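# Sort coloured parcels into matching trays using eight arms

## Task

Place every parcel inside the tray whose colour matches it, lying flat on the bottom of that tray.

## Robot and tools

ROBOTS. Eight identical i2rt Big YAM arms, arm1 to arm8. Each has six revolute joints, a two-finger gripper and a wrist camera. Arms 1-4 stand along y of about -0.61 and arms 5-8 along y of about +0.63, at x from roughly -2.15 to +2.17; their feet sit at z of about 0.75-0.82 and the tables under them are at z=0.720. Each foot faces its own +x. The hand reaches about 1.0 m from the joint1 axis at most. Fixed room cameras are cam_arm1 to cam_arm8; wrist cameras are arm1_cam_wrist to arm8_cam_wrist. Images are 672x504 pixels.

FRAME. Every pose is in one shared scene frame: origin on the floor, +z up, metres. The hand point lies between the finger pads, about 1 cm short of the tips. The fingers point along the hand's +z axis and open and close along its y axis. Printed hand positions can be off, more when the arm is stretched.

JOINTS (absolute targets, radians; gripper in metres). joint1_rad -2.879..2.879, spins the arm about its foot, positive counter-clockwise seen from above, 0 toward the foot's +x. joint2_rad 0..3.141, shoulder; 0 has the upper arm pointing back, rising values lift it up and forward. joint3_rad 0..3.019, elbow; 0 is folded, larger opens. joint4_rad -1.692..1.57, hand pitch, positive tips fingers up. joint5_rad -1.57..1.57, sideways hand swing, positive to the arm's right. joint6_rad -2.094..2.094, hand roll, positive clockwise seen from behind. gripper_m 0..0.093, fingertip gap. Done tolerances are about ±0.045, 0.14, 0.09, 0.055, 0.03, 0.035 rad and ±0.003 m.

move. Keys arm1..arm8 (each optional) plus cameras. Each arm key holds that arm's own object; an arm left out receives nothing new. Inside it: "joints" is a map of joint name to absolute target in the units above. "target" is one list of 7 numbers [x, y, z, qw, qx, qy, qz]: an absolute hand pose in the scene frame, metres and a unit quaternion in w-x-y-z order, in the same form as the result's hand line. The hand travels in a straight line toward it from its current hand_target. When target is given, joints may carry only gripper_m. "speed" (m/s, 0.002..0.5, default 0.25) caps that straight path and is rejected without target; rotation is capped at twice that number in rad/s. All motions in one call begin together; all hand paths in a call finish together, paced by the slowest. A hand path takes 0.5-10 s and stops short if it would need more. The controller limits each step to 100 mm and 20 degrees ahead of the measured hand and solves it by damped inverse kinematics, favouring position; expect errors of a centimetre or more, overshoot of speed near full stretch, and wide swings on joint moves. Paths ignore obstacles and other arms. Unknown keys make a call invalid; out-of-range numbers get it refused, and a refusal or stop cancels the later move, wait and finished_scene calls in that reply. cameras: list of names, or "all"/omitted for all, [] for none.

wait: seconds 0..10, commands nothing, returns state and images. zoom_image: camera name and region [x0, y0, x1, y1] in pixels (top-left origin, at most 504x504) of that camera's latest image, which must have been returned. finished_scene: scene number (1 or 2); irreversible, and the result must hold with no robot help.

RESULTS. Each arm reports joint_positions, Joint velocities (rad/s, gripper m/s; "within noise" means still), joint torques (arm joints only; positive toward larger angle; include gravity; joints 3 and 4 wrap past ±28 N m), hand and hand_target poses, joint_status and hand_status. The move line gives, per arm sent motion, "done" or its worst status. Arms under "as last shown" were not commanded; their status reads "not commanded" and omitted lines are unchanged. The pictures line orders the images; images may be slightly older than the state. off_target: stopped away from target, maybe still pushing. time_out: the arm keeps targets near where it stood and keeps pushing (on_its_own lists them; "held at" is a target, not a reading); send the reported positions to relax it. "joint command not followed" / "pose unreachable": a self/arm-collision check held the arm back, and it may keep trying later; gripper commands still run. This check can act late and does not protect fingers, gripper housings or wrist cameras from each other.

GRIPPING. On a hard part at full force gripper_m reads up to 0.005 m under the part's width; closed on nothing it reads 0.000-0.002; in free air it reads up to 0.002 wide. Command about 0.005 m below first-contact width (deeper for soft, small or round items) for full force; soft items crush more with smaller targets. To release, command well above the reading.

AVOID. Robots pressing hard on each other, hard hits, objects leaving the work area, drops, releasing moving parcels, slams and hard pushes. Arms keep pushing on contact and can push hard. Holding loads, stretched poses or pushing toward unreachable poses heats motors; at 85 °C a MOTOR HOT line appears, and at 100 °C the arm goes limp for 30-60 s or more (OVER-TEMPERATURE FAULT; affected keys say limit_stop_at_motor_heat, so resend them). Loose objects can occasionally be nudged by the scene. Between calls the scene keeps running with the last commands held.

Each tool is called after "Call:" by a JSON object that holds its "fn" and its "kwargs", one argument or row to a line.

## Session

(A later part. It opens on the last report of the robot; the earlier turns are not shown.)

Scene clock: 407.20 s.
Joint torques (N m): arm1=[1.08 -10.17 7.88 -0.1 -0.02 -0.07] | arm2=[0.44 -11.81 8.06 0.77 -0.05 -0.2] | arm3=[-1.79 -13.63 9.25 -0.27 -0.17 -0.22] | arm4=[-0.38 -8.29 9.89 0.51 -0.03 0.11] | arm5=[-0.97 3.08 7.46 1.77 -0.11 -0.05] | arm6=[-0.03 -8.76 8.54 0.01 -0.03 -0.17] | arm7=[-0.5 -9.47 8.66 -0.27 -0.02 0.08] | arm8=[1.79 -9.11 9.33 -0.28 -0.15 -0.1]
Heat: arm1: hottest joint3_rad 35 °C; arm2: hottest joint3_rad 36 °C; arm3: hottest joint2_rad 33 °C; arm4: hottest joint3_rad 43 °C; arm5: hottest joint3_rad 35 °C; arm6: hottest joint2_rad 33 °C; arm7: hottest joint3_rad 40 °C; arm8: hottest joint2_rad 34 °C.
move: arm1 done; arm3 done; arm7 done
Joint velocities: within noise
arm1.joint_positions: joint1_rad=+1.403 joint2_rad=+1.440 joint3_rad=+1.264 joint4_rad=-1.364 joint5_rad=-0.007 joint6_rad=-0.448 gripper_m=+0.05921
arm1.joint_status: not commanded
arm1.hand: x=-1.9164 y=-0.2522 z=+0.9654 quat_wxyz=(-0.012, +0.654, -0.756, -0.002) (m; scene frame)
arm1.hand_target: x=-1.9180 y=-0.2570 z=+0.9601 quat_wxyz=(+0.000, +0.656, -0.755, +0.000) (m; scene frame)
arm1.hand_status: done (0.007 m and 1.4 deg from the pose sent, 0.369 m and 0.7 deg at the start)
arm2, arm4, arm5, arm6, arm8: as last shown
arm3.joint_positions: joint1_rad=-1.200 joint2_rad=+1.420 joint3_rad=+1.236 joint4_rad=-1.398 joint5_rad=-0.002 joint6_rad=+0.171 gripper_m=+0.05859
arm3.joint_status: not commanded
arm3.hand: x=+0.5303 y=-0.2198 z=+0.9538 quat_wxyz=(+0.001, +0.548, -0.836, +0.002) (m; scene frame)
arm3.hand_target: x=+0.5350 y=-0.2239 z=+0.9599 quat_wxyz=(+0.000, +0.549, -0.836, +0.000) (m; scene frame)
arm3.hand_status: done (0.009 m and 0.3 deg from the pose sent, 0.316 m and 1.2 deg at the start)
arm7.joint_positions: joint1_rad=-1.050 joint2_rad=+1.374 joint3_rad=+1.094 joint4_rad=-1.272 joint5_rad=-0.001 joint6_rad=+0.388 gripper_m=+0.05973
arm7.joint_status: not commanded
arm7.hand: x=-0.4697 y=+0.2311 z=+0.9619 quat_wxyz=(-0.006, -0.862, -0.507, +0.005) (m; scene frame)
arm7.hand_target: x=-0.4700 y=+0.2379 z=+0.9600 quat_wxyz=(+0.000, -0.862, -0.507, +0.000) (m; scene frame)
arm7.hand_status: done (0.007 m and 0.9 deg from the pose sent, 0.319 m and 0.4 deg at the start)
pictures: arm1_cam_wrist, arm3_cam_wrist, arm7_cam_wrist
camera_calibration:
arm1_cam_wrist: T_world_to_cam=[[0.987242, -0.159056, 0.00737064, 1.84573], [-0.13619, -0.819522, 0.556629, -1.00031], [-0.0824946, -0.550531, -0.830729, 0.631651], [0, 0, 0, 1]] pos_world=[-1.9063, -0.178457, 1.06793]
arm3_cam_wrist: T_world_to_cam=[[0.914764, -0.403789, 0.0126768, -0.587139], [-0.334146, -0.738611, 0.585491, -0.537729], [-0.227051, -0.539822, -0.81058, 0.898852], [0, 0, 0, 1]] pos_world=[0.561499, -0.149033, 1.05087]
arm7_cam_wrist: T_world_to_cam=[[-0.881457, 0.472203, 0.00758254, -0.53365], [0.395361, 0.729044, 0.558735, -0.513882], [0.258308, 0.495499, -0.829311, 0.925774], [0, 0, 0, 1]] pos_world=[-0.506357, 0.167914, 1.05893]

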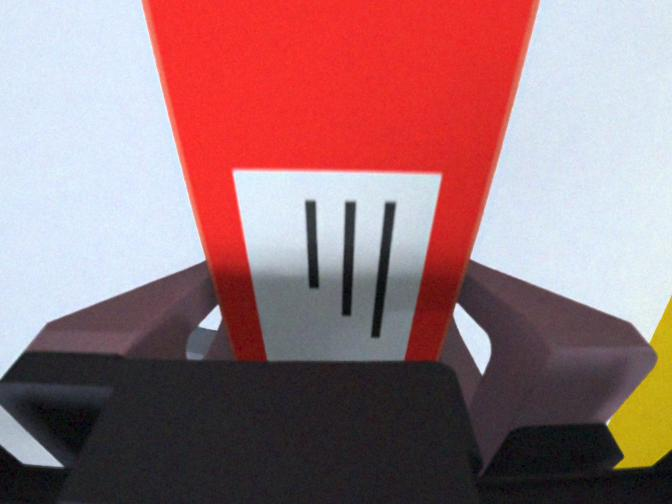

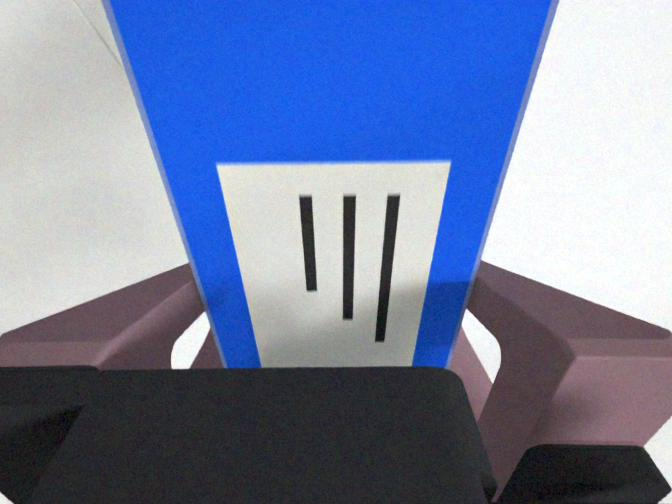

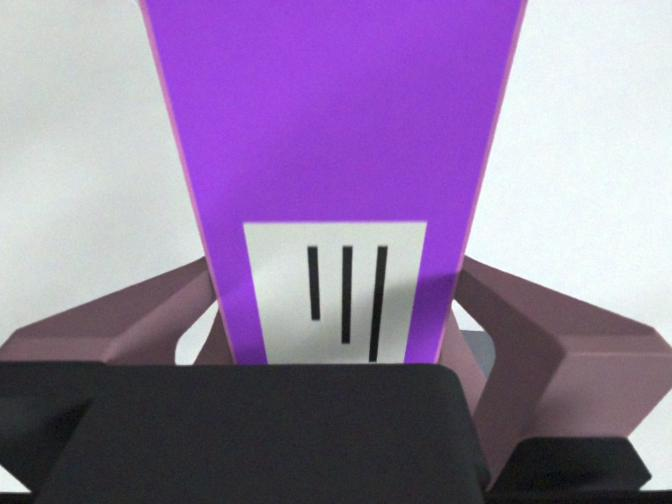

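Call:
{"fn": "move", "kwargs": {
  "arm1": {"joints":{"joint1_rad":-1.548}},
  "arm7": {"joints":{"joint1_rad":2.143}},
  "arm3": {"joints":{"joint1_rad":2.10}},
  "arm5": {"joints":{"joint1_rad":0.67,"joint2_rad":1.3,"joint3_rad":1.2,"joint4_rad":-1.45,"joint5_rad":0,"joint6_rad":0,"gripper_m":0.09}},
  "cameras": []
}}

Call:
{"fn": "move", "kwargs": {
  "arm1": {"target":[-2.423,-1.25,0.90,0,0.9007,0.4344,0]},
  "arm7": {"target":[-0.378,1.314,0.90,0,0.6394,-0.7688,0]},
  "arm3": {"target":[0.379,-1.29,0.90,0,0.6691,0.7431,0]},
  "cameras": ["cam_arm1","cam_arm3","cam_arm7","arm1_cam_wrist","arm3_cam_wrist","arm7_cam_wrist"]
}}

Scene clock: 461.67 s.
Joint torques (N m): arm1=[2.08 -10.11 7.9 -0.1 -0.07 -0.09] | arm2=[0.38 -11.81 8.06 0.77 -0.05 -0.21] | arm3=[-1.38 -13.74 9.24 -0.27 -0.04 -0.2] | arm4=[-0.32 -8.23 9.89 0.51 -0.03 0.11] | arm5=[-0.5 -8.23 7.68 -0.03 -0.12 0.06] | arm6=[-0.03 -8.64 8.55 -0.01 -0.02 -0.17] | arm7=[-0.79 -9.35 8.75 -0.27 0.06 0.08] | arm8=[1.67 -9.11 9.33 -0.32 -0.14 -0.09]
Heat: arm1: hottest joint3_rad 33 °C; arm2: hottest joint3_rad 37 °C; arm3: hottest joint2_rad 32 °C; arm4: hottest joint3_rad 43 °C; arm5: hottest joint3_rad 36 °C; arm6: hottest joint3_rad 33 °C; arm7: hottest joint3_rad 39 °C; arm8: hottest joint2_rad 33 °C.
move: arm1 done; arm3 done; arm5 done; arm7 done
Joint velocities: within noise
arm1.joint_positions: joint1_rad=-1.556 joint2_rad=+1.440 joint3_rad=+1.264 joint4_rad=-1.364 joint5_rad=-0.006 joint6_rad=-0.449 gripper_m=+0.05917
arm1.joint_status: all done
arm1.hand: x=-2.3199 y=-0.9928 z=+0.9717 quat_wxyz=(-0.013, -0.693, -0.721, +0.016) (m; scene frame)
arm1.hand_target: x=-2.3144 y=-0.9899 z=+0.9663 quat_wxyz=(-0.010, -0.687, -0.726, +0.004) (m; scene frame)
arm1.hand_status: not commanded
arm2, arm4, arm6, arm8: as last shown
arm3.joint_positions: joint1_rad=+2.111 joint2_rad=+1.420 joint3_rad=+1.236 joint4_rad=-1.399 joint5_rad=-0.006 joint6_rad=+0.169 gripper_m=+0.05857
arm3.joint_status: all done
arm3.hand: x=+0.4062 y=-1.0165 z=+0.9484 quat_wxyz=(-0.003, +0.786, +0.618, +0.010) (m; scene frame)
arm3.hand_target: x=+0.4018 y=-1.0135 z=+0.9545 quat_wxyz=(-0.002, +0.785, +0.619, +0.008) (m; scene frame)
arm3.hand_status: not commanded
arm5.joint_positions: joint1_rad=+0.665 joint2_rad=+1.311 joint3_rad=+1.182 joint4_rad=-1.440 joint5_rad=-0.001 joint6_rad=-0.010 gripper_m=+0.09014
arm5.joint_status: all done
arm5.hand: x=+1.8241 y=+0.4979 z=+1.0073 quat_wxyz=(-0.002, +0.979, +0.206, +0.001) (m; scene frame)
arm5.hand_target: x=+1.8232 y=+0.4955 z=+1.0178 quat_wxyz=(+0.000, +0.979, +0.203, -0.008) (m; scene frame)
arm5.hand_status: not commanded
arm7.joint_positions: joint1_rad=+2.150 joint2_rad=+1.374 joint3_rad=+1.094 joint4_rad=-1.272 joint5_rad=-0.003 joint6_rad=+0.388 gripper_m=+0.05972
arm7.joint_status: all done
arm7.hand: x=-0.4002 y=+0.9997 z=+0.9639 quat_wxyz=(-0.005, +0.532, -0.847, -0.009) (m; scene frame)
arm7.hand_target: x=-0.3977 y=+0.9929 z=+0.9620 quat_wxyz=(-0.001, +0.531, -0.848, -0.003) (m; scene frame)
arm7.hand_status: not commanded
pictures: none
No camera images: "cameras" was empty.

Scene clock: 464.23 s.
Joint torques (N m): arm1=[2.43 -19.84 12.74 -0.2 0.21 0.08] | arm2=[0.44 -11.81 8.06 0.77 -0.05 -0.2] | arm3=[-1.26 -23.3 14.41 -0.35 -0.01 -0.21] | arm4=[-0.38 -8.29 9.89 0.51 -0.03 0.11] | arm5=[-0.79 -8.41 7.84 0.06 -0.12 0.07] | arm6=[-0.09 -8.64 8.54 -0.01 -0.03 -0.18] | arm7=[-0.62 -17.03 15.58 -0.35 0.04 0.02] | arm8=[1.44 -8.7 9.28 -0.31 -0.18 -0.11]
Heat: arm1: hottest joint3_rad 33 °C; arm2: hottest joint3_rad 37 °C; arm3: hottest joint2_rad 32 °C; arm4: hottest joint3_rad 43 °C; arm5: hottest joint3_rad 36 °C; arm6: hottest joint3_rad 33 °C; arm7: hottest joint3_rad 40 °C; arm8: hottest joint2_rad 33 °C.
move: arm1 off_target; arm3 off_target; arm7 off_target
Joint velocities: within noise
arm1.joint_positions: joint1_rad=-1.555 joint2_rad=+2.251 joint3_rad=+2.219 joint4_rad=-1.564 joint5_rad=+0.004 joint6_rad=+0.268 gripper_m=+0.05915
arm1.joint_status: not commanded
arm1.hand: x=-2.4260 y=-1.2364 z=+0.8959 quat_wxyz=(+0.004, -0.902, -0.433, -0.007) (m; scene frame)
arm1.hand_target: x=-2.4226 y=-1.2494 z=+0.8999 quat_wxyz=(-0.001, -0.901, -0.434, +0.000) (m; scene frame)
arm1.hand_status: off_target (0.015 m and 1.0 deg from the pose sent, 0.286 m and 40.8 deg at the start)
arm2, arm4, arm5, arm6, arm8: as last shown
arm3.joint_positions: joint1_rad=+2.111 joint2_rad=+2.171 joint3_rad=+2.113 joint4_rad=-1.543 joint5_rad=+0.002 joint6_rad=-0.168 gripper_m=+0.05857
arm3.joint_status: not commanded
arm3.hand: x=+0.3868 y=-1.2764 z=+0.8842 quat_wxyz=(-0.010, +0.672, +0.741, +0.015) (m; scene frame)
arm3.hand_target: x=+0.3790 y=-1.2889 z=+0.9002 quat_wxyz=(+0.000, +0.669, +0.743, -0.001) (m; scene frame)
arm3.hand_status: off_target (0.022 m and 2.2 deg from the pose sent, 0.279 m and 19.7 deg at the start)
arm7.joint_positions: joint1_rad=+2.150 joint2_rad=+2.258 joint3_rad=+2.134 joint4_rad=-1.483 joint5_rad=-0.001 joint6_rad=+0.128 gripper_m=+0.05972
arm7.joint_status: not commanded
arm7.hand: x=-0.3818 y=+1.2980 z=+0.8882 quat_wxyz=(+0.012, +0.637, -0.770, +0.012) (m; scene frame)
arm7.hand_target: x=-0.3780 y=+1.3129 z=+0.9002 quat_wxyz=(-0.001, +0.639, -0.769, -0.001) (m; scene frame)
arm7.hand_status: off_target (0.020 m and 1.9 deg from the pose sent, 0.321 m and 15.2 deg at the start)
pictures: arm1_cam_wrist, arm3_cam_wrist, arm7_cam_wrist, cam_arm1, cam_arm3, cam_arm7
camera_calibration:
arm1_cam_wrist: T_world_to_cam=[[-0.770037, 0.637991, -0.00340465, -1.07519], [0.514554, 0.62419, 0.587895, 1.49807], [0.377197, 0.450949, -0.80893, 2.32393], [0, 0, 0, 1]] pos_world=[-2.47536, -1.29709, 0.995527]
arm3_cam_wrist: T_world_to_cam=[[-0.995717, -0.0924524, 0.00084413, 0.265256], [-0.0726915, 0.788468, 0.610765, 0.500369], [-0.0571323, 0.608088, -0.791811, 1.62239], [0, 0, 0, 1]] pos_world=[0.393183, -1.35655, 0.978791]
arm7_cam_wrist: T_world_to_cam=[[0.985055, -0.171547, 0.0154639, 0.581824], [-0.14666, -0.788283, 0.597579, 0.442754], [-0.0903228, -0.590916, -0.801661, 1.56588], [0, 0, 0, 1]] pos_world=[-0.366759, 1.37413, 0.98173]

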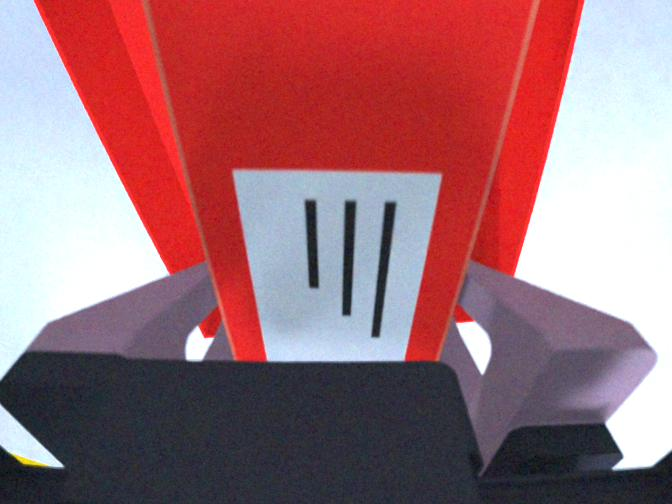

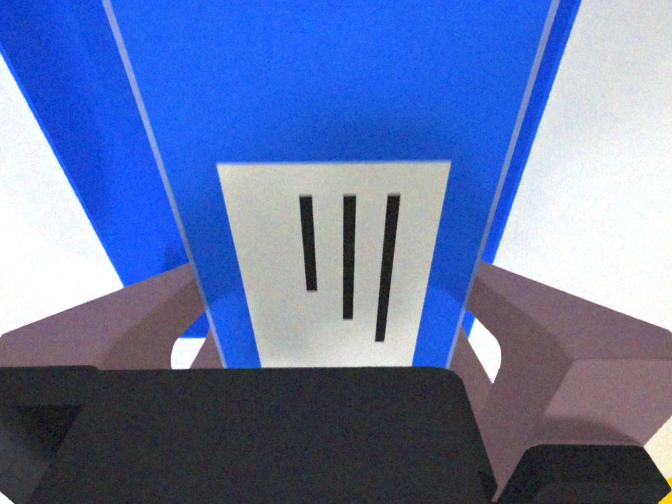

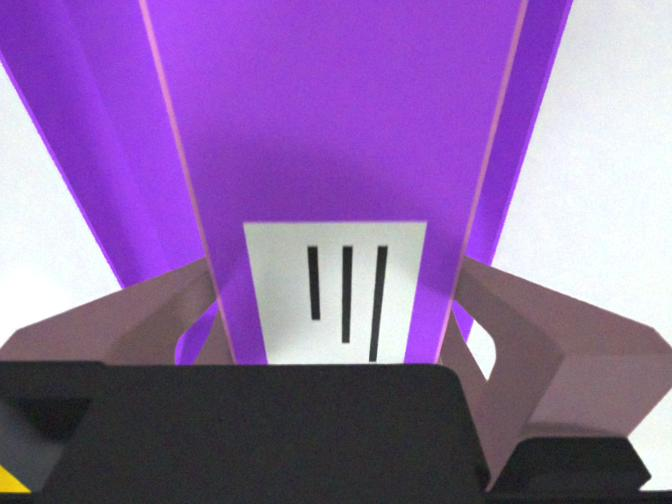

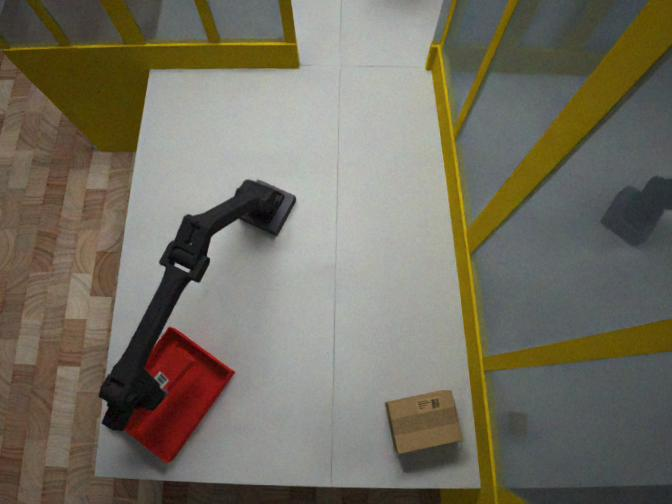

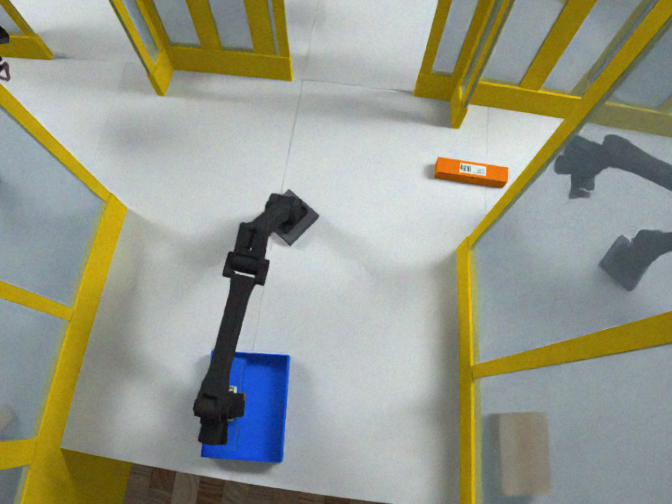

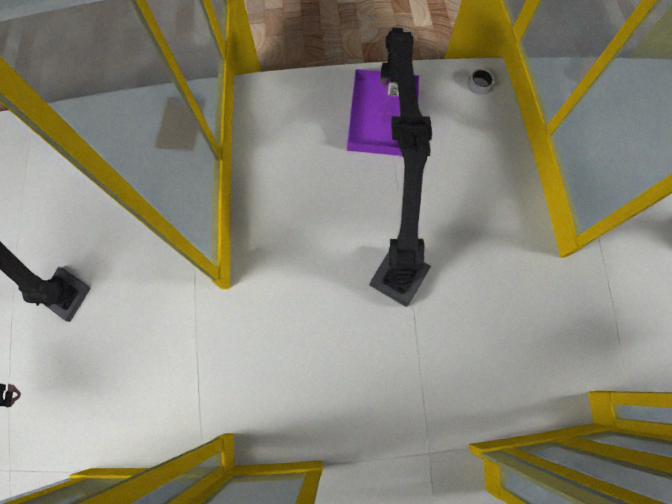

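Call:
{"fn": "move", "kwargs": {
  "arm1": {"target":[-2.42,-1.26,0.825,0,0.9007,0.4344,0],"speed":0.12},
  "arm7": {"target":[-0.400,1.315,0.825,0,0.6394,-0.7688,0],"speed":0.12},
  "arm3": {"target":[0.379,-1.305,0.825,0,0.6691,0.7431,0],"speed":0.12},
  "cameras": ["arm1_cam_wrist","arm3_cam_wrist","arm7_cam_wrist"]
}}

Scene clock: 488.10 s.
Joint torques (N m): arm1=[2.2 -20.89 8.57 0.83 0.2 0.08] | arm2=[0.44 -11.81 8.06 0.79 -0.05 -0.2] | arm3=[-1.2 -25.35 9.72 0.59 -0.02 -0.2] | arm4=[-0.32 -8.29 9.89 0.51 -0.03 0.11] | arm5=[0.03 -8.23 7.98 -0.09 -0.1 0.05] | arm6=[0.03 -8.59 8.53 0.01 -0.03 -0.17] | arm7=[-0.09 -19.25 9.24 0.51 0 0.23] | arm8=[1.61 -9.35 9.32 -0.29 -0.15 -0.11]
Heat: arm1: hottest joint3_rad 38 °C; arm2: hottest joint3_rad 37 °C; arm3: hottest joint3_rad 35 °C; arm4: hottest joint3_rad 43 °C; arm5: hottest joint3_rad 37 °C; arm6: hottest joint3_rad 33 °C; arm7: hottest joint3_rad 41 °C; arm8: hottest joint3_rad 33 °C.
move: arm1 off_target; arm3 done; arm7 done
Joint velocities: within noise
arm1.joint_positions: joint1_rad=-1.546 joint2_rad=+2.316 joint3_rad=+2.175 joint4_rad=-1.436 joint5_rad=+0.004 joint6_rad=+0.277 gripper_m=+0.05915
arm1.joint_status: not commanded
arm1.hand: x=-2.4266 y=-1.2550 z=+0.8350 quat_wxyz=(-0.002, -0.901, -0.433, +0.000) (m; scene frame)
arm1.hand_target: x=-2.4199 y=-1.2598 z=+0.8250 quat_wxyz=(+0.000, -0.901, -0.435, +0.000) (m; scene frame)
arm1.hand_status: off_target (0.013 m and 0.3 deg from the pose sent, 0.075 m and 1.0 deg at the start)
arm2.joint_positions: joint1_rad=-1.428 joint2_rad=+1.309 joint3_rad=+1.201 joint4_rad=-1.457 joint5_rad=+0.002 joint6_rad=+0.022 gripper_m=+0.08993
arm2.joint_status: not commanded
arm2.hand: x=-0.6697 y=-0.3015 z=+1.0247 quat_wxyz=(-0.004, +0.493, -0.870, -0.001) (m; scene frame)
arm2.hand_target: x=-0.6704 y=-0.3006 z=+1.0274 quat_wxyz=(-0.009, +0.500, -0.866, -0.005) (m; scene frame)
arm2.hand_status: not commanded
arm3.joint_positions: joint1_rad=+2.111 joint2_rad=+2.260 joint3_rad=+2.109 joint4_rad=-1.432 joint5_rad=+0.002 joint6_rad=-0.168 gripper_m=+0.05857
arm3.joint_status: not commanded
arm3.hand: x=+0.3854 y=-1.3001 z=+0.8239 quat_wxyz=(-0.004, +0.672, +0.741, +0.008) (m; scene frame)
arm3.hand_target: x=+0.3790 y=-1.3049 z=+0.8252 quat_wxyz=(+0.000, +0.669, +0.743, +0.000) (m; scene frame)
arm3.hand_status: done (0.008 m and 1.1 deg from the pose sent, 0.066 m and 2.2 deg at the start)
arm4.joint_positions: joint1_rad=+1.801 joint2_rad=+1.306 joint3_rad=+1.205 joint4_rad=-1.456 joint5_rad=+0.011 joint6_rad=-0.402 gripper_m=+0.08990
arm4.joint_status: not commanded
arm4.hand: x=+1.3473 y=-0.4663 z=+0.9856 quat_wxyz=(-0.003, +1.000, +0.007, -0.010) (m; scene frame)
arm4.hand_target: x=+1.3487 y=-0.4643 z=+0.9860 quat_wxyz=(-0.005, +1.000, +0.000, -0.013) (m; scene frame)
arm4.hand_status: not commanded
arm5: as last shown
arm5.hand: x=+1.8241 y=+0.4979 z=+1.0073 quat_wxyz=(-0.002, +0.979, +0.205, +0.001) (m; scene frame)
arm6.joint_positions: joint1_rad=-1.353 joint2_rad=+1.321 joint3_rad=+1.198 joint4_rad=-1.445 joint5_rad=+0.002 joint6_rad=+0.009 gripper_m=+0.08987
arm6.joint_status: not commanded
arm6.hand: x=+0.7043 y=+0.2843 z=+1.0387 quat_wxyz=(+0.000, -0.836, -0.549, +0.002) (m; scene frame)
arm6.hand_target: x=+0.7082 y=+0.2855 z=+1.0470 quat_wxyz=(-0.006, -0.831, -0.556, +0.009) (m; scene frame)
arm6.hand_status: not commanded
arm7.joint_positions: joint1_rad=+2.172 joint2_rad=+2.314 joint3_rad=+2.088 joint4_rad=-1.346 joint5_rad=-0.001 joint6_rad=+0.142 gripper_m=+0.05972
arm7.joint_status: not commanded
arm7.hand: x=-0.3966 y=+1.3143 z=+0.8329 quat_wxyz=(+0.000, +0.641, -0.768, -0.001) (m; scene frame)
arm7.hand_target: x=-0.4001 y=+1.3149 z=+0.8250 quat_wxyz=(+0.000, +0.639, -0.769, +0.000) (m; scene frame)
arm7.hand_status: done (0.009 m and 0.2 deg from the pose sent, 0.068 m and 2.0 deg at the start)
arm8.joint_positions: joint1_rad=+0.474 joint2_rad=+1.299 joint3_rad=+1.203 joint4_rad=-1.445 joint5_rad=+0.003 joint6_rad=+0.012 gripper_m=+0.08992
arm8.joint_status: not commanded
arm8.hand: x=-1.7109 y=+0.2857 z=+0.9893 quat_wxyz=(-0.009, -0.756, -0.654, +0.013) (m; scene frame)
arm8.hand_target: x=-1.7116 y=+0.2879 z=+0.9874 quat_wxyz=(-0.007, -0.755, -0.656, +0.008) (m; scene frame)
arm8.hand_status: not commanded
pictures: arm1_cam_wrist, arm3_cam_wrist, arm7_cam_wrist
camera_calibration:
arm1_cam_wrist: T_world_to_cam=[[-0.770486, 0.637404, -0.00823352, -1.0618], [0.518699, 0.6344, 0.573139, 1.58096], [0.370544, 0.437324, -0.819417, 2.25879], [0, 0, 0, 1]] pos_world=[-2.47513, -1.31398, 0.936037]
arm3_cam_wrist: T_world_to_cam=[[-0.995723, -0.0923113, 0.0038794, 0.259448], [-0.0718186, 0.799726, 0.596054, 0.582165], [-0.058125, 0.593226, -0.802935, 1.57923], [0, 0, 0, 1]] pos_world=[0.391941, -1.37846, 0.92001]
arm7_cam_wrist: T_world_to_cam=[[0.986431, -0.16377, 0.0115843, 0.593634], [-0.141151, -0.809925, 0.569295, 0.540668], [-0.0838509, -0.563206, -0.822051, 1.51291], [0, 0, 0, 1]] pos_world=[-0.382404, 1.3872, 0.929014]

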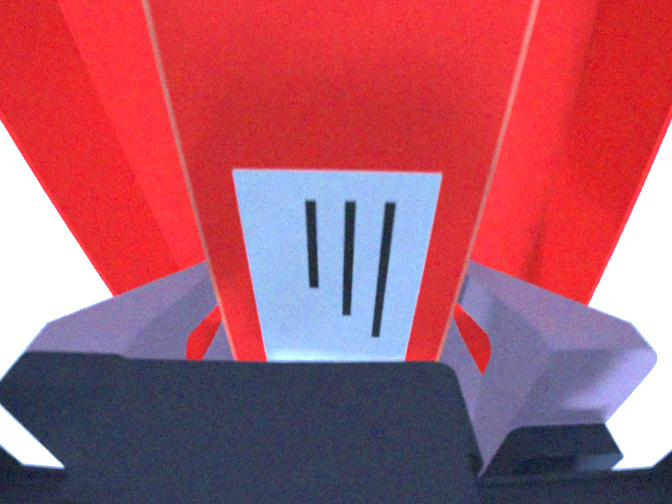

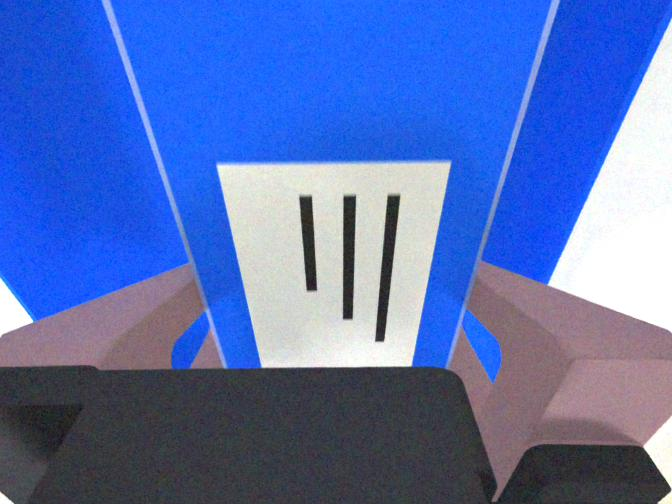

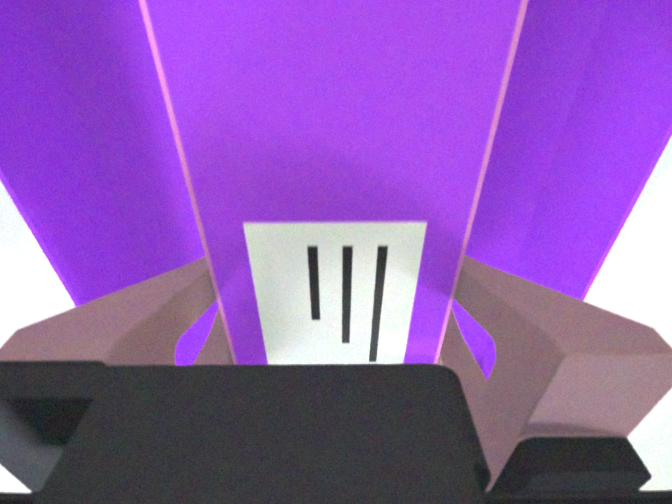

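Call:
{"fn": "move", "kwargs": {
  "arm1": {"target":[-2.411,-1.248,0.762,0,0.9007,0.4344,0],"speed":0.1},
  "arm7": {"target":[-0.405,1.306,0.762,0,0.6394,-0.7688,0],"speed":0.1},
  "arm3": {"target":[0.387,-1.302,0.758,0,0.6691,0.7431,0],"speed":0.1},
  "cameras": ["cam_arm1","cam_arm3","cam_arm7"]
}}

Scene clock: 498.03 s.
Joint torques (N m): arm1=[2.32 -20.78 7.62 0.77 0.19 0.08] | arm2=[0.44 -11.81 8.08 0.77 -0.05 -0.21] | arm3=[-0.21 -24.88 9.14 0.55 -0.03 -0.1] | arm4=[-0.32 -8.29 9.89 0.51 -0.03 0.11] | arm5=[-0.32 -7.77 7.94 -0.03 -0.12 0.04] | arm6=[0.03 -8.59 8.55 0.01 -0.02 -0.17] | arm7=[0.38 -16.03 6.45 0.42 -0.17 0.14] | arm8=[1.32 -8.82 9.35 -0.34 -0.17 -0.11]
Heat: arm1: hottest joint3_rad 38 °C; arm2: hottest joint3_rad 37 °C; arm3: hottest joint3_rad 34 °C; arm4: hottest joint3_rad 43 °C; arm5: hottest joint3_rad 38 °C; arm6: hottest joint3_rad 33 °C; arm7: hottest joint3_rad 41 °C; arm8: hottest joint3_rad 33 °C.
move: arm1 off_target; arm3 done; arm7 off_target
Joint velocities: within noise
arm1.joint_positions: joint1_rad=-1.541 joint2_rad=+2.316 joint3_rad=+2.014 joint4_rad=-1.267 joint5_rad=+0.004 joint6_rad=+0.281 gripper_m=+0.05915
arm1.joint_status: not commanded
arm1.hand: x=-2.4189 y=-1.2460 z=+0.7750 quat_wxyz=(-0.004, -0.902, -0.433, +0.003) (m; scene frame)
arm1.hand_target: x=-2.4109 y=-1.2477 z=+0.7620 quat_wxyz=(+0.000, -0.901, -0.434, +0.000) (m; scene frame)
arm1.hand_status: off_target (0.015 m and 0.6 deg from the pose sent, 0.075 m and 0.3 deg at the start)
arm2, arm4, arm5, arm6, arm8: as last shown
arm3.joint_positions: joint1_rad=+2.111 joint2_rad=+2.297 joint3_rad=+2.000 joint4_rad=-1.283 joint5_rad=+0.002 joint6_rad=-0.168 gripper_m=+0.05857
arm3.joint_status: not commanded
arm3.hand: x=+0.3860 y=-1.2969 z=+0.7579 quat_wxyz=(-0.004, +0.672, +0.741, +0.007) (m; scene frame)
arm3.hand_target: x=+0.3870 y=-1.3019 z=+0.7581 quat_wxyz=(+0.000, +0.669, +0.743, +0.000) (m; scene frame)
arm3.hand_status: done (0.005 m and 1.0 deg from the pose sent, 0.066 m and 1.1 deg at the start)
arm7.joint_positions: joint1_rad=+2.175 joint2_rad=+2.302 joint3_rad=+2.003 joint4_rad=-1.195 joint5_rad=+0.004 joint6_rad=+0.154 gripper_m=+0.05972
arm7.joint_status: not commanded
arm7.hand: x=-0.3973 y=+1.3234 z=+0.8106 quat_wxyz=(-0.028, +0.636, -0.770, -0.029) (m; scene frame)
arm7.hand_target: x=-0.4047 y=+1.3042 z=+0.7639 quat_wxyz=(+0.000, +0.639, -0.769, +0.000) (m; scene frame)
arm7.hand_status: off_target (0.052 m and 4.6 deg from the pose sent, 0.072 m and 0.2 deg at the start)
pictures: cam_arm1, cam_arm3, cam_arm7

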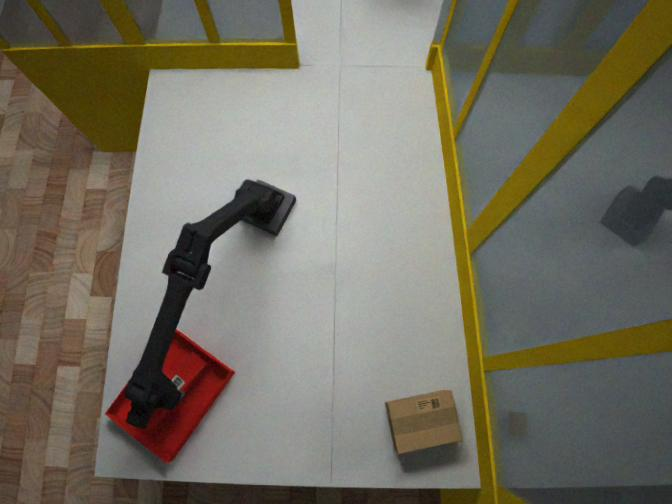

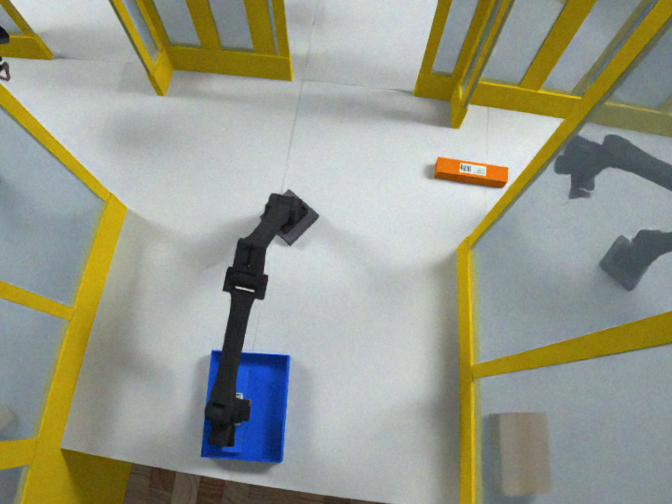

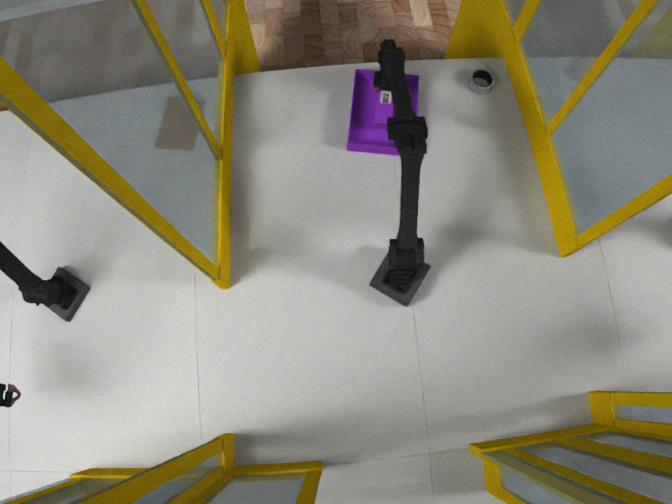

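Call:
{"fn": "move", "kwargs": {
  "arm1": {"target":[-2.411,-1.244,0.748,0,0.9007,0.4344,0],"speed":0.1},
  "arm7": {"target":[-0.410,1.285,0.845,0,0.6394,-0.7688,0],"speed":0.12},
  "arm3": {"target":[0.389,-1.302,0.744,0,0.6691,0.7431,0],"speed":0.1},
  "cameras": ["arm7_cam_wrist","arm3_cam_wrist","arm1_cam_wrist"]
}}

Call:
{"fn": "move", "kwargs": {
  "arm7": {"target":[-0.410,1.275,0.765,0,0.6394,-0.7688,0],"speed":0.1},
  "cameras": ["arm7_cam_wrist","cam_arm7"]
}}

Scene clock: 507.50 s.
Joint torques (N m): arm1=[2.55 -20.6 7.27 0.75 0.19 0.07] | arm2=[0.38 -11.81 8.06 0.77 -0.05 -0.2] | arm3=[-0.09 -23.82 8.69 0.76 -0.02 -0.07] | arm4=[-0.32 -8.29 9.89 0.51 -0.03 0.11] | arm5=[-0.32 -8.64 7.88 -0.02 -0.13 0.04] | arm6=[-0.03 -8.64 8.53 0.01 -0.03 -0.17] | arm7=[0.56 -19.66 8.79 -0.34 -0.17 0.21] | arm8=[1.44 -8.82 9.32 -0.35 -0.15 -0.1]
Heat: arm1: hottest joint3_rad 37 °C; arm2: hottest joint3_rad 37 °C; arm3: hottest joint2_rad 33 °C; arm4: hottest joint3_rad 43 °C; arm5: hottest joint3_rad 38 °C; arm6: hottest joint3_rad 33 °C; arm7: hottest joint3_rad 41 °C; arm8: hottest joint3_rad 33 °C.
move: arm1 off_target; arm3 done; arm7 off_target
Joint velocities: within noise
arm1.joint_positions: joint1_rad=-1.541 joint2_rad=+2.316 joint3_rad=+1.986 joint4_rad=-1.231 joint5_rad=+0.004 joint6_rad=+0.282 gripper_m=+0.05915
arm1.joint_status: not commanded
arm1.hand: x=-2.4183 y=-1.2447 z=+0.7646 quat_wxyz=(-0.007, -0.902, -0.432, +0.006) (m; scene frame)
arm1.hand_target: x=-2.4109 y=-1.2436 z=+0.7481 quat_wxyz=(+0.000, -0.901, -0.434, +0.000) (m; scene frame)
arm1.hand_status: off_target (0.018 m and 1.0 deg from the pose sent, 0.028 m and 0.6 deg at the start)
arm2, arm4, arm5, arm6, arm8: as last shown
arm3.joint_positions: joint1_rad=+2.111 joint2_rad=+2.299 joint3_rad=+1.991 joint4_rad=-1.260 joint5_rad=+0.002 joint6_rad=-0.168 gripper_m=+0.05857
arm3.joint_status: not commanded
arm3.hand: x=+0.3859 y=-1.2990 z=+0.7535 quat_wxyz=(+0.000, +0.672, +0.741, +0.002) (m; scene frame)
arm3.hand_target: x=+0.3890 y=-1.3018 z=+0.7441 quat_wxyz=(+0.000, +0.669, +0.743, +0.000) (m; scene frame)
arm3.hand_status: done (0.010 m and 0.5 deg from the pose sent, 0.015 m and 1.0 deg at the start)
arm7.joint_positions: joint1_rad=+2.181 joint2_rad=+2.232 joint3_rad=+1.950 joint4_rad=-1.290 joint5_rad=+0.004 joint6_rad=+0.155 gripper_m=+0.05972
arm7.joint_status: not commanded
arm7.hand: x=-0.4029 y=+1.2891 z=+0.8364 quat_wxyz=(-0.002, +0.639, -0.769, +0.000) (m; scene frame)
arm7.hand_target: x=-0.4100 y=+1.2851 z=+0.8448 quat_wxyz=(+0.000, +0.640, -0.769, +0.000) (m; scene frame)
arm7.hand_status: off_target (0.012 m and 0.2 deg from the pose sent, 0.053 m and 4.6 deg at the start)
pictures: arm1_cam_wrist, arm3_cam_wrist, arm7_cam_wrist
camera_calibration:
arm1_cam_wrist: T_world_to_cam=[[-0.769992, 0.637929, -0.0125776, -1.05735], [0.522508, 0.641745, 0.561382, 1.63786], [0.366194, 0.425688, -0.827461, 2.17471], [0, 0, 0, 1]] pos_world=[-2.46631, -1.30232, 0.86672]
arm3_cam_wrist: T_world_to_cam=[[-0.995724, -0.0921672, 0.00616931, 0.258725], [-0.0711717, 0.808044, 0.584807, 0.642334], [-0.0588851, 0.581867, -0.811149, 1.51381], [0, 0, 0, 1]] pos_world=[0.392476, -1.37602, 0.850687]
arm7_cam_wrist: T_world_to_cam=[[0.985664, -0.167913, 0.0164994, 0.5966], [-0.147377, -0.809232, 0.568704, 0.514477], [-0.0821412, -0.562982, -0.822377, 1.50181], [0, 0, 0, 1]] pos_world=[-0.388865, 1.362, 0.932622]

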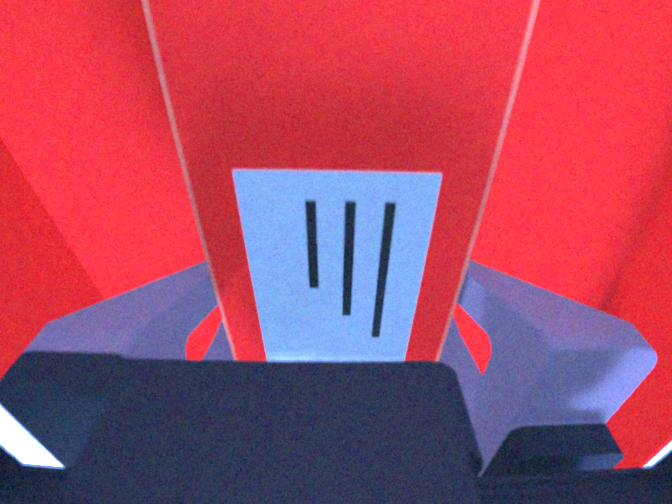

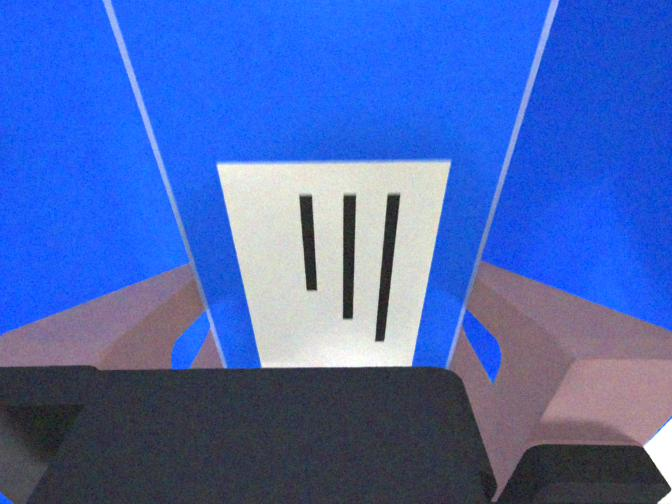

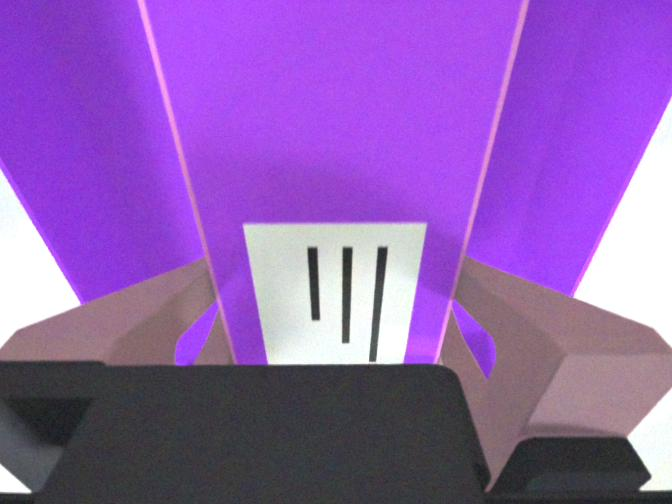

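Scene clock: 509.00 s.
Joint torques (N m): arm1=[2.2 -20.48 7.27 0.75 0.18 0.06] | arm2=[0.44 -11.81 8.06 0.77 -0.05 -0.2] | arm3=[-0.03 -23.94 8.7 0.76 -0.03 -0.07] | arm4=[-0.32 -8.29 9.88 0.51 -0.03 0.11] | arm5=[0.21 -8 7.86 -0.09 -0.11 0.03] | arm6=[-0.03 -8.59 8.53 0.01 -0.03 -0.17] | arm7=[0.62 -17.61 8.43 0.57 -0.19 0.19] | arm8=[1.49 -8.88 9.37 -0.31 -0.14 -0.11]
Heat: arm1: hottest joint3_rad 37 °C; arm2: hottest joint3_rad 37 °C; arm3: hottest joint2_rad 33 °C; arm4: hottest joint3_rad 43 °C; arm5: hottest joint3_rad 38 °C; arm6: hottest joint3_rad 33 °C; arm7: hottest joint3_rad 41 °C; arm8: hottest joint3_rad 33 °C.
move: arm7 off_target
Joint velocities: within noise
arm1, arm2, arm3, arm4, arm5, arm6, arm8: as last shown
arm7.joint_positions: joint1_rad=+2.181 joint2_rad=+2.257 joint3_rad=+1.824 joint4_rad=-1.134 joint5_rad=+0.004 joint6_rad=+0.155 gripper_m=+0.05972
arm7.joint_status: not commanded
arm7.hand: x=-0.4033 y=+1.2766 z=+0.7753 quat_wxyz=(-0.004, +0.639, -0.769, -0.002) (m; scene frame)
arm7.hand_target: x=-0.4100 y=+1.2747 z=+0.7650 quat_wxyz=(+0.000, +0.640, -0.769, +0.000) (m; scene frame)
arm7.hand_status: off_target (0.012 m and 0.4 deg from the pose sent, 0.073 m and 0.2 deg at the start)
pictures: arm7_cam_wrist, cam_arm7
camera_calibration:
arm7_cam_wrist: T_world_to_cam=[[0.985661, -0.168003, 0.0157562, 0.596593], [-0.147468, -0.812256, 0.564353, 0.546256], [-0.0820146, -0.558584, -0.825383, 1.44126], [0, 0, 0, 1]] pos_world=[-0.389279, 1.34899, 0.871907]

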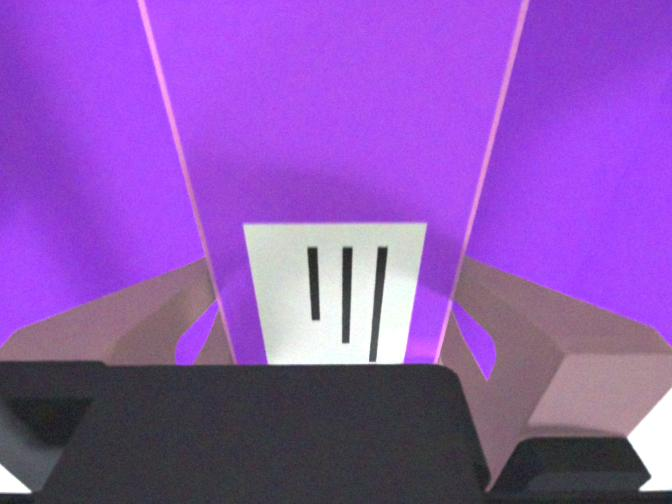

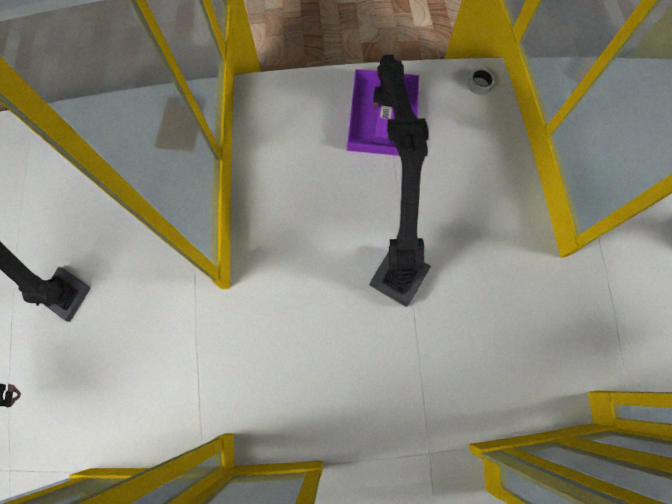

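Call:
{"fn": "move", "kwargs": {
  "arm7": {"target":[-0.410,1.275,0.75,0,0.6394,-0.7688,0],"speed":0.1},
  "arm1": {"joints":{"gripper_m":0.09}},
  "arm3": {"joints":{"gripper_m":0.09}},
  "cameras": []
}}

Call:
{"fn": "move", "kwargs": {
  "arm1": {"target":[-2.411,-1.244,0.90,0,0.9007,0.4344,0],"speed":0.25},
  "arm3": {"target":[0.389,-1.302,0.90,0,0.6691,0.7431,0],"speed":0.25},
  "cameras": []
}}

Call:
{"fn": "move", "kwargs": {
  "arm3": {"joints":{"joint2_rad":1.3,"joint3_rad":1.2,"joint4_rad":-1.45}},
  "arm7": {"joints":{"gripper_m":0.09}},
  "cameras": ["cam_arm1","cam_arm7"]
}}

Call:
{"fn": "move", "kwargs": {
  "arm7": {"target":[-0.410,1.275,0.90,0,0.6394,-0.7688,0],"speed":0.25},
  "arm1": {"joints":{"joint2_rad":1.3,"joint3_rad":1.2,"joint4_rad":-1.45}},
  "arm3": {"joints":{"joint1_rad":-2.138,"joint6_rad":0}},
  "cameras": ["cam_arm3","cam_arm1","cam_arm7"]
}}

Scene clock: 526.50 s.
Joint torques (N m): arm1=[1.96 -20.37 7.3 0.7 0.19 0.05] | arm2=[0.44 -11.81 8.06 0.77 -0.05 -0.2] | arm3=[-0.09 -23.82 8.75 0.61 -0.03 -0.07] | arm4=[-0.32 -8.23 9.89 0.51 -0.03 0.11] | arm5=[-0.44 -8.7 7.84 -0.05 -0.12 0.07] | arm6=[-0.03 -8.7 8.54 0.01 -0.03 -0.17] | arm7=[0.62 -17.2 8.16 0.58 -0.15 0.2] | arm8=[1.38 -8.94 9.32 -0.32 -0.16 -0.1]
Heat: arm1: hottest joint3_rad 36 °C; arm2: hottest joint3_rad 37 °C; arm3: hottest joint2_rad 36 °C; arm4: hottest joint3_rad 43 °C; arm5: hottest joint3_rad 38 °C; arm6: hottest joint3_rad 33 °C; arm7: hottest joint3_rad 40 °C; arm8: hottest joint3_rad 33 °C.
move: arm1 done; arm3 done; arm7 off_target
Joint velocities: within noise
arm1.joint_positions: joint1_rad=-1.541 joint2_rad=+2.316 joint3_rad=+1.986 joint4_rad=-1.231 joint5_rad=+0.004 joint6_rad=+0.282 gripper_m=+0.08989
arm1.joint_status: all done
arm1.hand: x=-2.4184 y=-1.2447 z=+0.7646 quat_wxyz=(-0.007, -0.902, -0.432, +0.006) (m; scene frame)
arm1.hand_target: x=-2.4109 y=-1.2436 z=+0.7481 quat_wxyz=(+0.000, -0.901, -0.434, +0.000) (m; scene frame)
arm1.hand_status: not commanded
arm2, arm4, arm5, arm6, arm8: as last shown
arm3.joint_positions: joint1_rad=+2.111 joint2_rad=+2.299 joint3_rad=+1.991 joint4_rad=-1.256 joint5_rad=+0.002 joint6_rad=-0.168 gripper_m=+0.08997
arm3.joint_status: all done
arm3.hand: x=+0.3858 y=-1.3002 z=+0.7535 quat_wxyz=(+0.001, +0.672, +0.741, +0.001) (m; scene frame)
arm3.hand_target: x=+0.3890 y=-1.3018 z=+0.7441 quat_wxyz=(+0.000, +0.669, +0.743, +0.000) (m; scene frame)
arm3.hand_status: not commanded
arm7.joint_positions: joint1_rad=+2.181 joint2_rad=+2.270 joint3_rad=+1.817 joint4_rad=-1.107 joint5_rad=+0.003 joint6_rad=+0.155 gripper_m=+0.05972
arm7.joint_status: not commanded
arm7.hand: x=-0.4034 y=+1.2782 z=+0.7643 quat_wxyz=(-0.005, +0.639, -0.769, -0.004) (m; scene frame)
arm7.hand_target: x=-0.4100 y=+1.2747 z=+0.7501 quat_wxyz=(+0.000, +0.640, -0.769, +0.000) (m; scene frame)
arm7.hand_status: off_target (0.016 m and 0.8 deg from the pose sent, 0.026 m and 0.5 deg at the start)
pictures: none
No camera images: "cameras" was empty.

Scene clock: 528.17 s.
Joint torques (N m): arm1=[2.08 -19.6 12.08 -0.12 0.18 0.07] | arm2=[0.44 -11.75 8.06 0.77 -0.05 -0.2] | arm3=[-0.03 -24.82 14.26 -0.27 -0.03 -0.06] | arm4=[-0.32 -8.29 9.89 0.51 -0.03 0.11] | arm5=[-0.32 -8.41 7.86 -0.01 -0.11 0] | arm6=[-0.03 -8.7 8.54 0.02 -0.03 -0.17] | arm7=[0.5 -17.44 8.16 0.59 -0.16 0.19] | arm8=[1.61 -8.94 9.29 -0.32 -0.16 -0.1]
Heat: arm1: hottest joint3_rad 36 °C; arm2: hottest joint3_rad 37 °C; arm3: hottest joint2_rad 36 °C; arm4: hottest joint3_rad 43 °C; arm5: hottest joint3_rad 38 °C; arm6: hottest joint3_rad 33 °C; arm7: hottest joint3_rad 40 °C; arm8: hottest joint3_rad 33 °C.
move: arm1 off_target; arm3 off_target
Joint velocities: within noise
arm1.joint_positions: joint1_rad=-1.541 joint2_rad=+2.212 joint3_rad=+2.159 joint4_rad=-1.535 joint5_rad=+0.004 joint6_rad=+0.282 gripper_m=+0.08989
arm1.joint_status: not commanded
arm1.hand: x=-2.4142 y=-1.2322 z=+0.8987 quat_wxyz=(+0.002, -0.902, -0.433, -0.004) (m; scene frame)
arm1.hand_target: x=-2.4107 y=-1.2435 z=+0.9000 quat_wxyz=(+0.000, -0.901, -0.434, +0.000) (m; scene frame)
arm1.hand_status: off_target (0.012 m and 0.6 deg from the pose sent, 0.135 m and 1.1 deg at the start)
arm2, arm4, arm5, arm6, arm7, arm8: as last shown
arm3.joint_positions: joint1_rad=+2.111 joint2_rad=+2.226 joint3_rad=+2.189 joint4_rad=-1.575 joint5_rad=+0.002 joint6_rad=-0.168 gripper_m=+0.08997
arm3.joint_status: not commanded
arm3.hand: x=+0.3860 y=-1.2888 z=+0.8770 quat_wxyz=(-0.014, +0.672, +0.740, +0.019) (m; scene frame)
arm3.hand_target: x=+0.3891 y=-1.3007 z=+0.9000 quat_wxyz=(+0.000, +0.669, +0.743, +0.000) (m; scene frame)
arm3.hand_status: off_target (0.027 m and 2.8 deg from the pose sent, 0.147 m and 0.4 deg at the start; pose on its path clipped on 9 of 50 steps)
pictures: none
No camera images: "cameras" was empty.

Scene clock: 529.80 s.
Joint torques (N m): arm1=[2.32 -19.55 12.03 -0.18 0.18 0.07] | arm2=[0.44 -11.81 8.06 0.79 -0.05 -0.2] | arm3=[-0.03 -11.52 9.58 0.51 -0.03 -0.05] | arm4=[-0.32 -8.29 9.88 0.5 -0.03 0.11] | arm5=[-0.32 -8.23 7.79 -0.01 -0.13 0.04] | arm6=[-0.03 -8.59 8.53 0.02 -0.02 -0.18] | arm7=[0.44 -17.2 8.13 0.59 -0.15 0.19] | arm8=[1.49 -9 9.28 -0.38 -0.16 -0.1]
Heat: arm1: hottest joint3_rad 37 °C; arm2: hottest joint3_rad 37 °C; arm3: hottest joint2_rad 36 °C; arm4: hottest joint3_rad 43 °C; arm5: hottest joint3_rad 38 °C; arm6: hottest joint3_rad 33 °C; arm7: hottest joint3_rad 40 °C; arm8: hottest joint3_rad 33 °C.
move: arm3 done; arm7 done
Joint velocities: within noise
arm1, arm2, arm4, arm6, arm8: as last shown
arm1.hand_target: x=-2.4107 y=-1.2436 z=+0.9000 quat_wxyz=(-0.001, -0.901, -0.434, +0.001) (m; scene frame)
arm3.joint_positions: joint1_rad=+2.111 joint2_rad=+1.304 joint3_rad=+1.194 joint4_rad=-1.460 joint5_rad=+0.002 joint6_rad=-0.168 gripper_m=+0.08997
arm3.joint_status: all done
arm3.hand: x=+0.4073 y=-0.9794 z=+0.9755 quat_wxyz=(+0.000, +0.672, +0.741, +0.003) (m; scene frame)
arm3.hand_target: x=+0.4090 y=-0.9834 z=+0.9790 quat_wxyz=(+0.005, +0.669, +0.743, -0.006) (m; scene frame)
arm3.hand_status: not commanded
arm5.joint_positions: joint1_rad=+0.665 joint2_rad=+1.311 joint3_rad=+1.182 joint4_rad=-1.440 joint5_rad=-0.001 joint6_rad=-0.010 gripper_m=+0.09014
arm5.joint_status: not commanded
arm5.hand: x=+1.8241 y=+0.4979 z=+1.0073 quat_wxyz=(-0.002, +0.979, +0.205, +0.001) (m; scene frame)
arm5.hand_target: x=+1.8232 y=+0.4955 z=+1.0178 quat_wxyz=(+0.000, +0.979, +0.203, -0.008) (m; scene frame)
arm5.hand_status: not commanded
arm7.joint_positions: joint1_rad=+2.181 joint2_rad=+2.270 joint3_rad=+1.817 joint4_rad=-1.107 joint5_rad=+0.003 joint6_rad=+0.155 gripper_m=+0.08994
arm7.joint_status: all done
arm7.hand: x=-0.4034 y=+1.2783 z=+0.7643 quat_wxyz=(-0.005, +0.639, -0.769, -0.004) (m; scene frame)
arm7.hand_target: x=-0.4100 y=+1.2747 z=+0.7501 quat_wxyz=(+0.000, +0.639, -0.769, +0.000) (m; scene frame)
arm7.hand_status: not commanded
pictures: cam_arm1, cam_arm7

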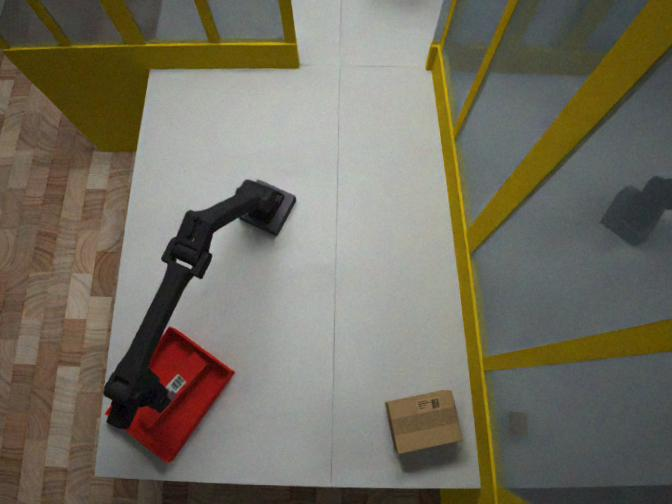

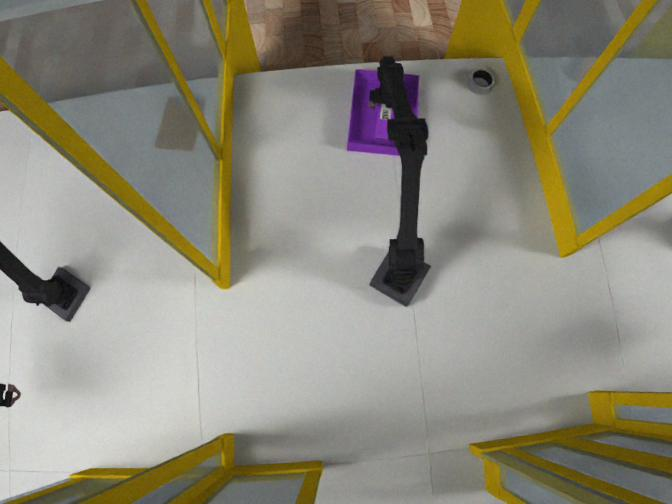

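Scene clock: 533.50 s.
Joint torques (N m): arm1=[2.14 -8.7 8.12 0.66 0.21 0.08] | arm2=[0.44 -11.75 8.06 0.77 -0.05 -0.2] | arm3=[-0.21 -11.11 9.68 0.53 -0.15 0.11] | arm4=[-0.32 -8.29 9.89 0.51 -0.03 0.11] | arm5=[-0.62 -8.88 7.76 -0.05 -0.11 0.02] | arm6=[-0.03 -8.64 8.54 0.01 -0.03 -0.17] | arm7=[0.44 -17.2 14.37 -0.31 -0.17 0.19] | arm8=[1.49 -9.11 9.43 -0.25 -0.14 -0.09]
Heat: arm1: hottest joint3_rad 36 °C; arm2: hottest joint3_rad 37 °C; arm3: hottest joint2_rad 36 °C; arm4: hottest joint3_rad 43 °C; arm5: hottest joint3_rad 38 °C; arm6: hottest joint3_rad 33 °C; arm7: hottest joint3_rad 41 °C; arm8: hottest joint3_rad 33 °C.
move: arm1 done; arm3 done; arm7 off_target
Joint velocities: within noise
arm1.joint_positions: joint1_rad=-1.541 joint2_rad=+1.303 joint3_rad=+1.207 joint4_rad=-1.458 joint5_rad=+0.004 joint6_rad=+0.282 gripper_m=+0.08989
arm1.joint_status: all done
arm1.hand: x=-2.2959 y=-0.9461 z=+1.0002 quat_wxyz=(-0.009, -0.902, -0.432, +0.008) (m; scene frame)
arm1.hand_target: x=-2.2922 y=-0.9473 z=+0.9986 quat_wxyz=(-0.010, -0.901, -0.434, +0.011) (m; scene frame)
arm1.hand_status: not commanded
arm2, arm4, arm5, arm6, arm8: as last shown
arm3.joint_positions: joint1_rad=-2.143 joint2_rad=+1.304 joint3_rad=+1.194 joint4_rad=-1.460 joint5_rad=+0.006 joint6_rad=-0.014 gripper_m=+0.09002
arm3.joint_status: all done
arm3.hand: x=+0.7746 y=-0.4753 z=+0.9805 quat_wxyz=(-0.004, +0.200, -0.980, +0.000) (m; scene frame)
arm3.hand_target: x=+0.7774 y=-0.4722 z=+0.9840 quat_wxyz=(-0.014, +0.195, -0.981, -0.002) (m; scene frame)
arm3.hand_status: not commanded
arm7.joint_positions: joint1_rad=+2.181 joint2_rad=+2.132 joint3_rad=+1.914 joint4_rad=-1.386 joint5_rad=+0.003 joint6_rad=+0.155 gripper_m=+0.08994
arm7.joint_status: not commanded
arm7.hand: x=-0.4039 y=+1.2600 z=+0.8877 quat_wxyz=(+0.009, +0.639, -0.769, +0.012) (m; scene frame)
arm7.hand_target: x=-0.4102 y=+1.2741 z=+0.9003 quat_wxyz=(+0.000, +0.640, -0.769, -0.001) (m; scene frame)
arm7.hand_status: off_target (0.020 m and 1.7 deg from the pose sent, 0.136 m and 0.8 deg at the start)
pictures: cam_arm1, cam_arm3, cam_arm7

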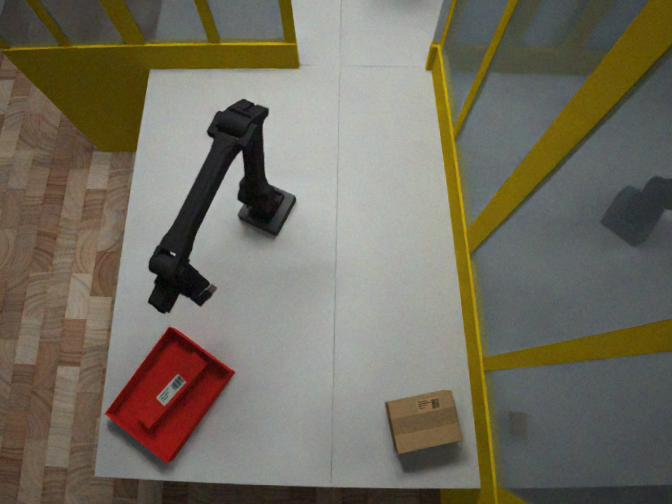

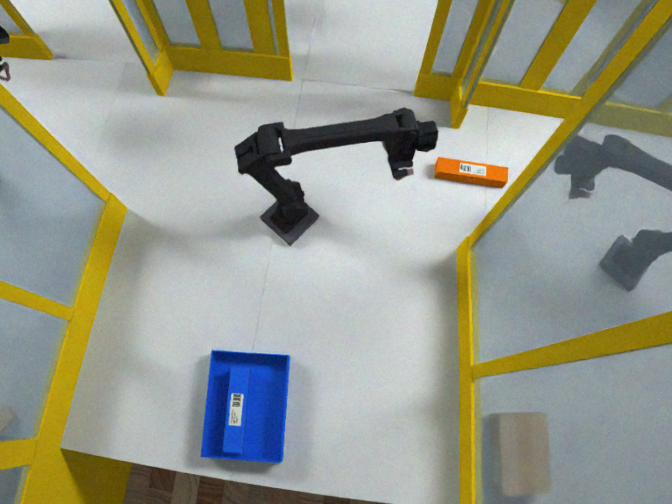

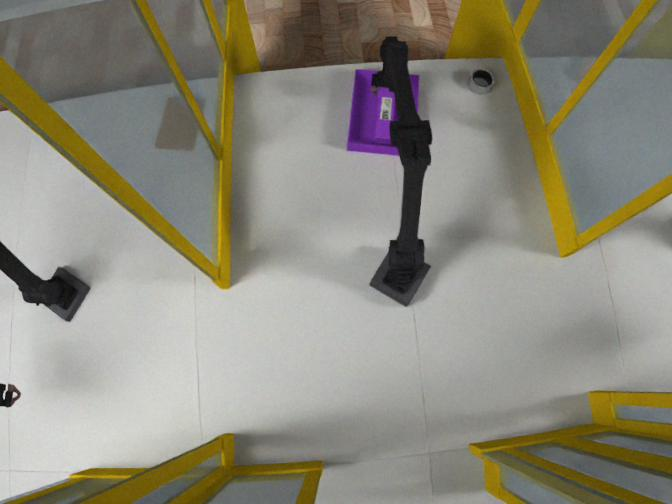

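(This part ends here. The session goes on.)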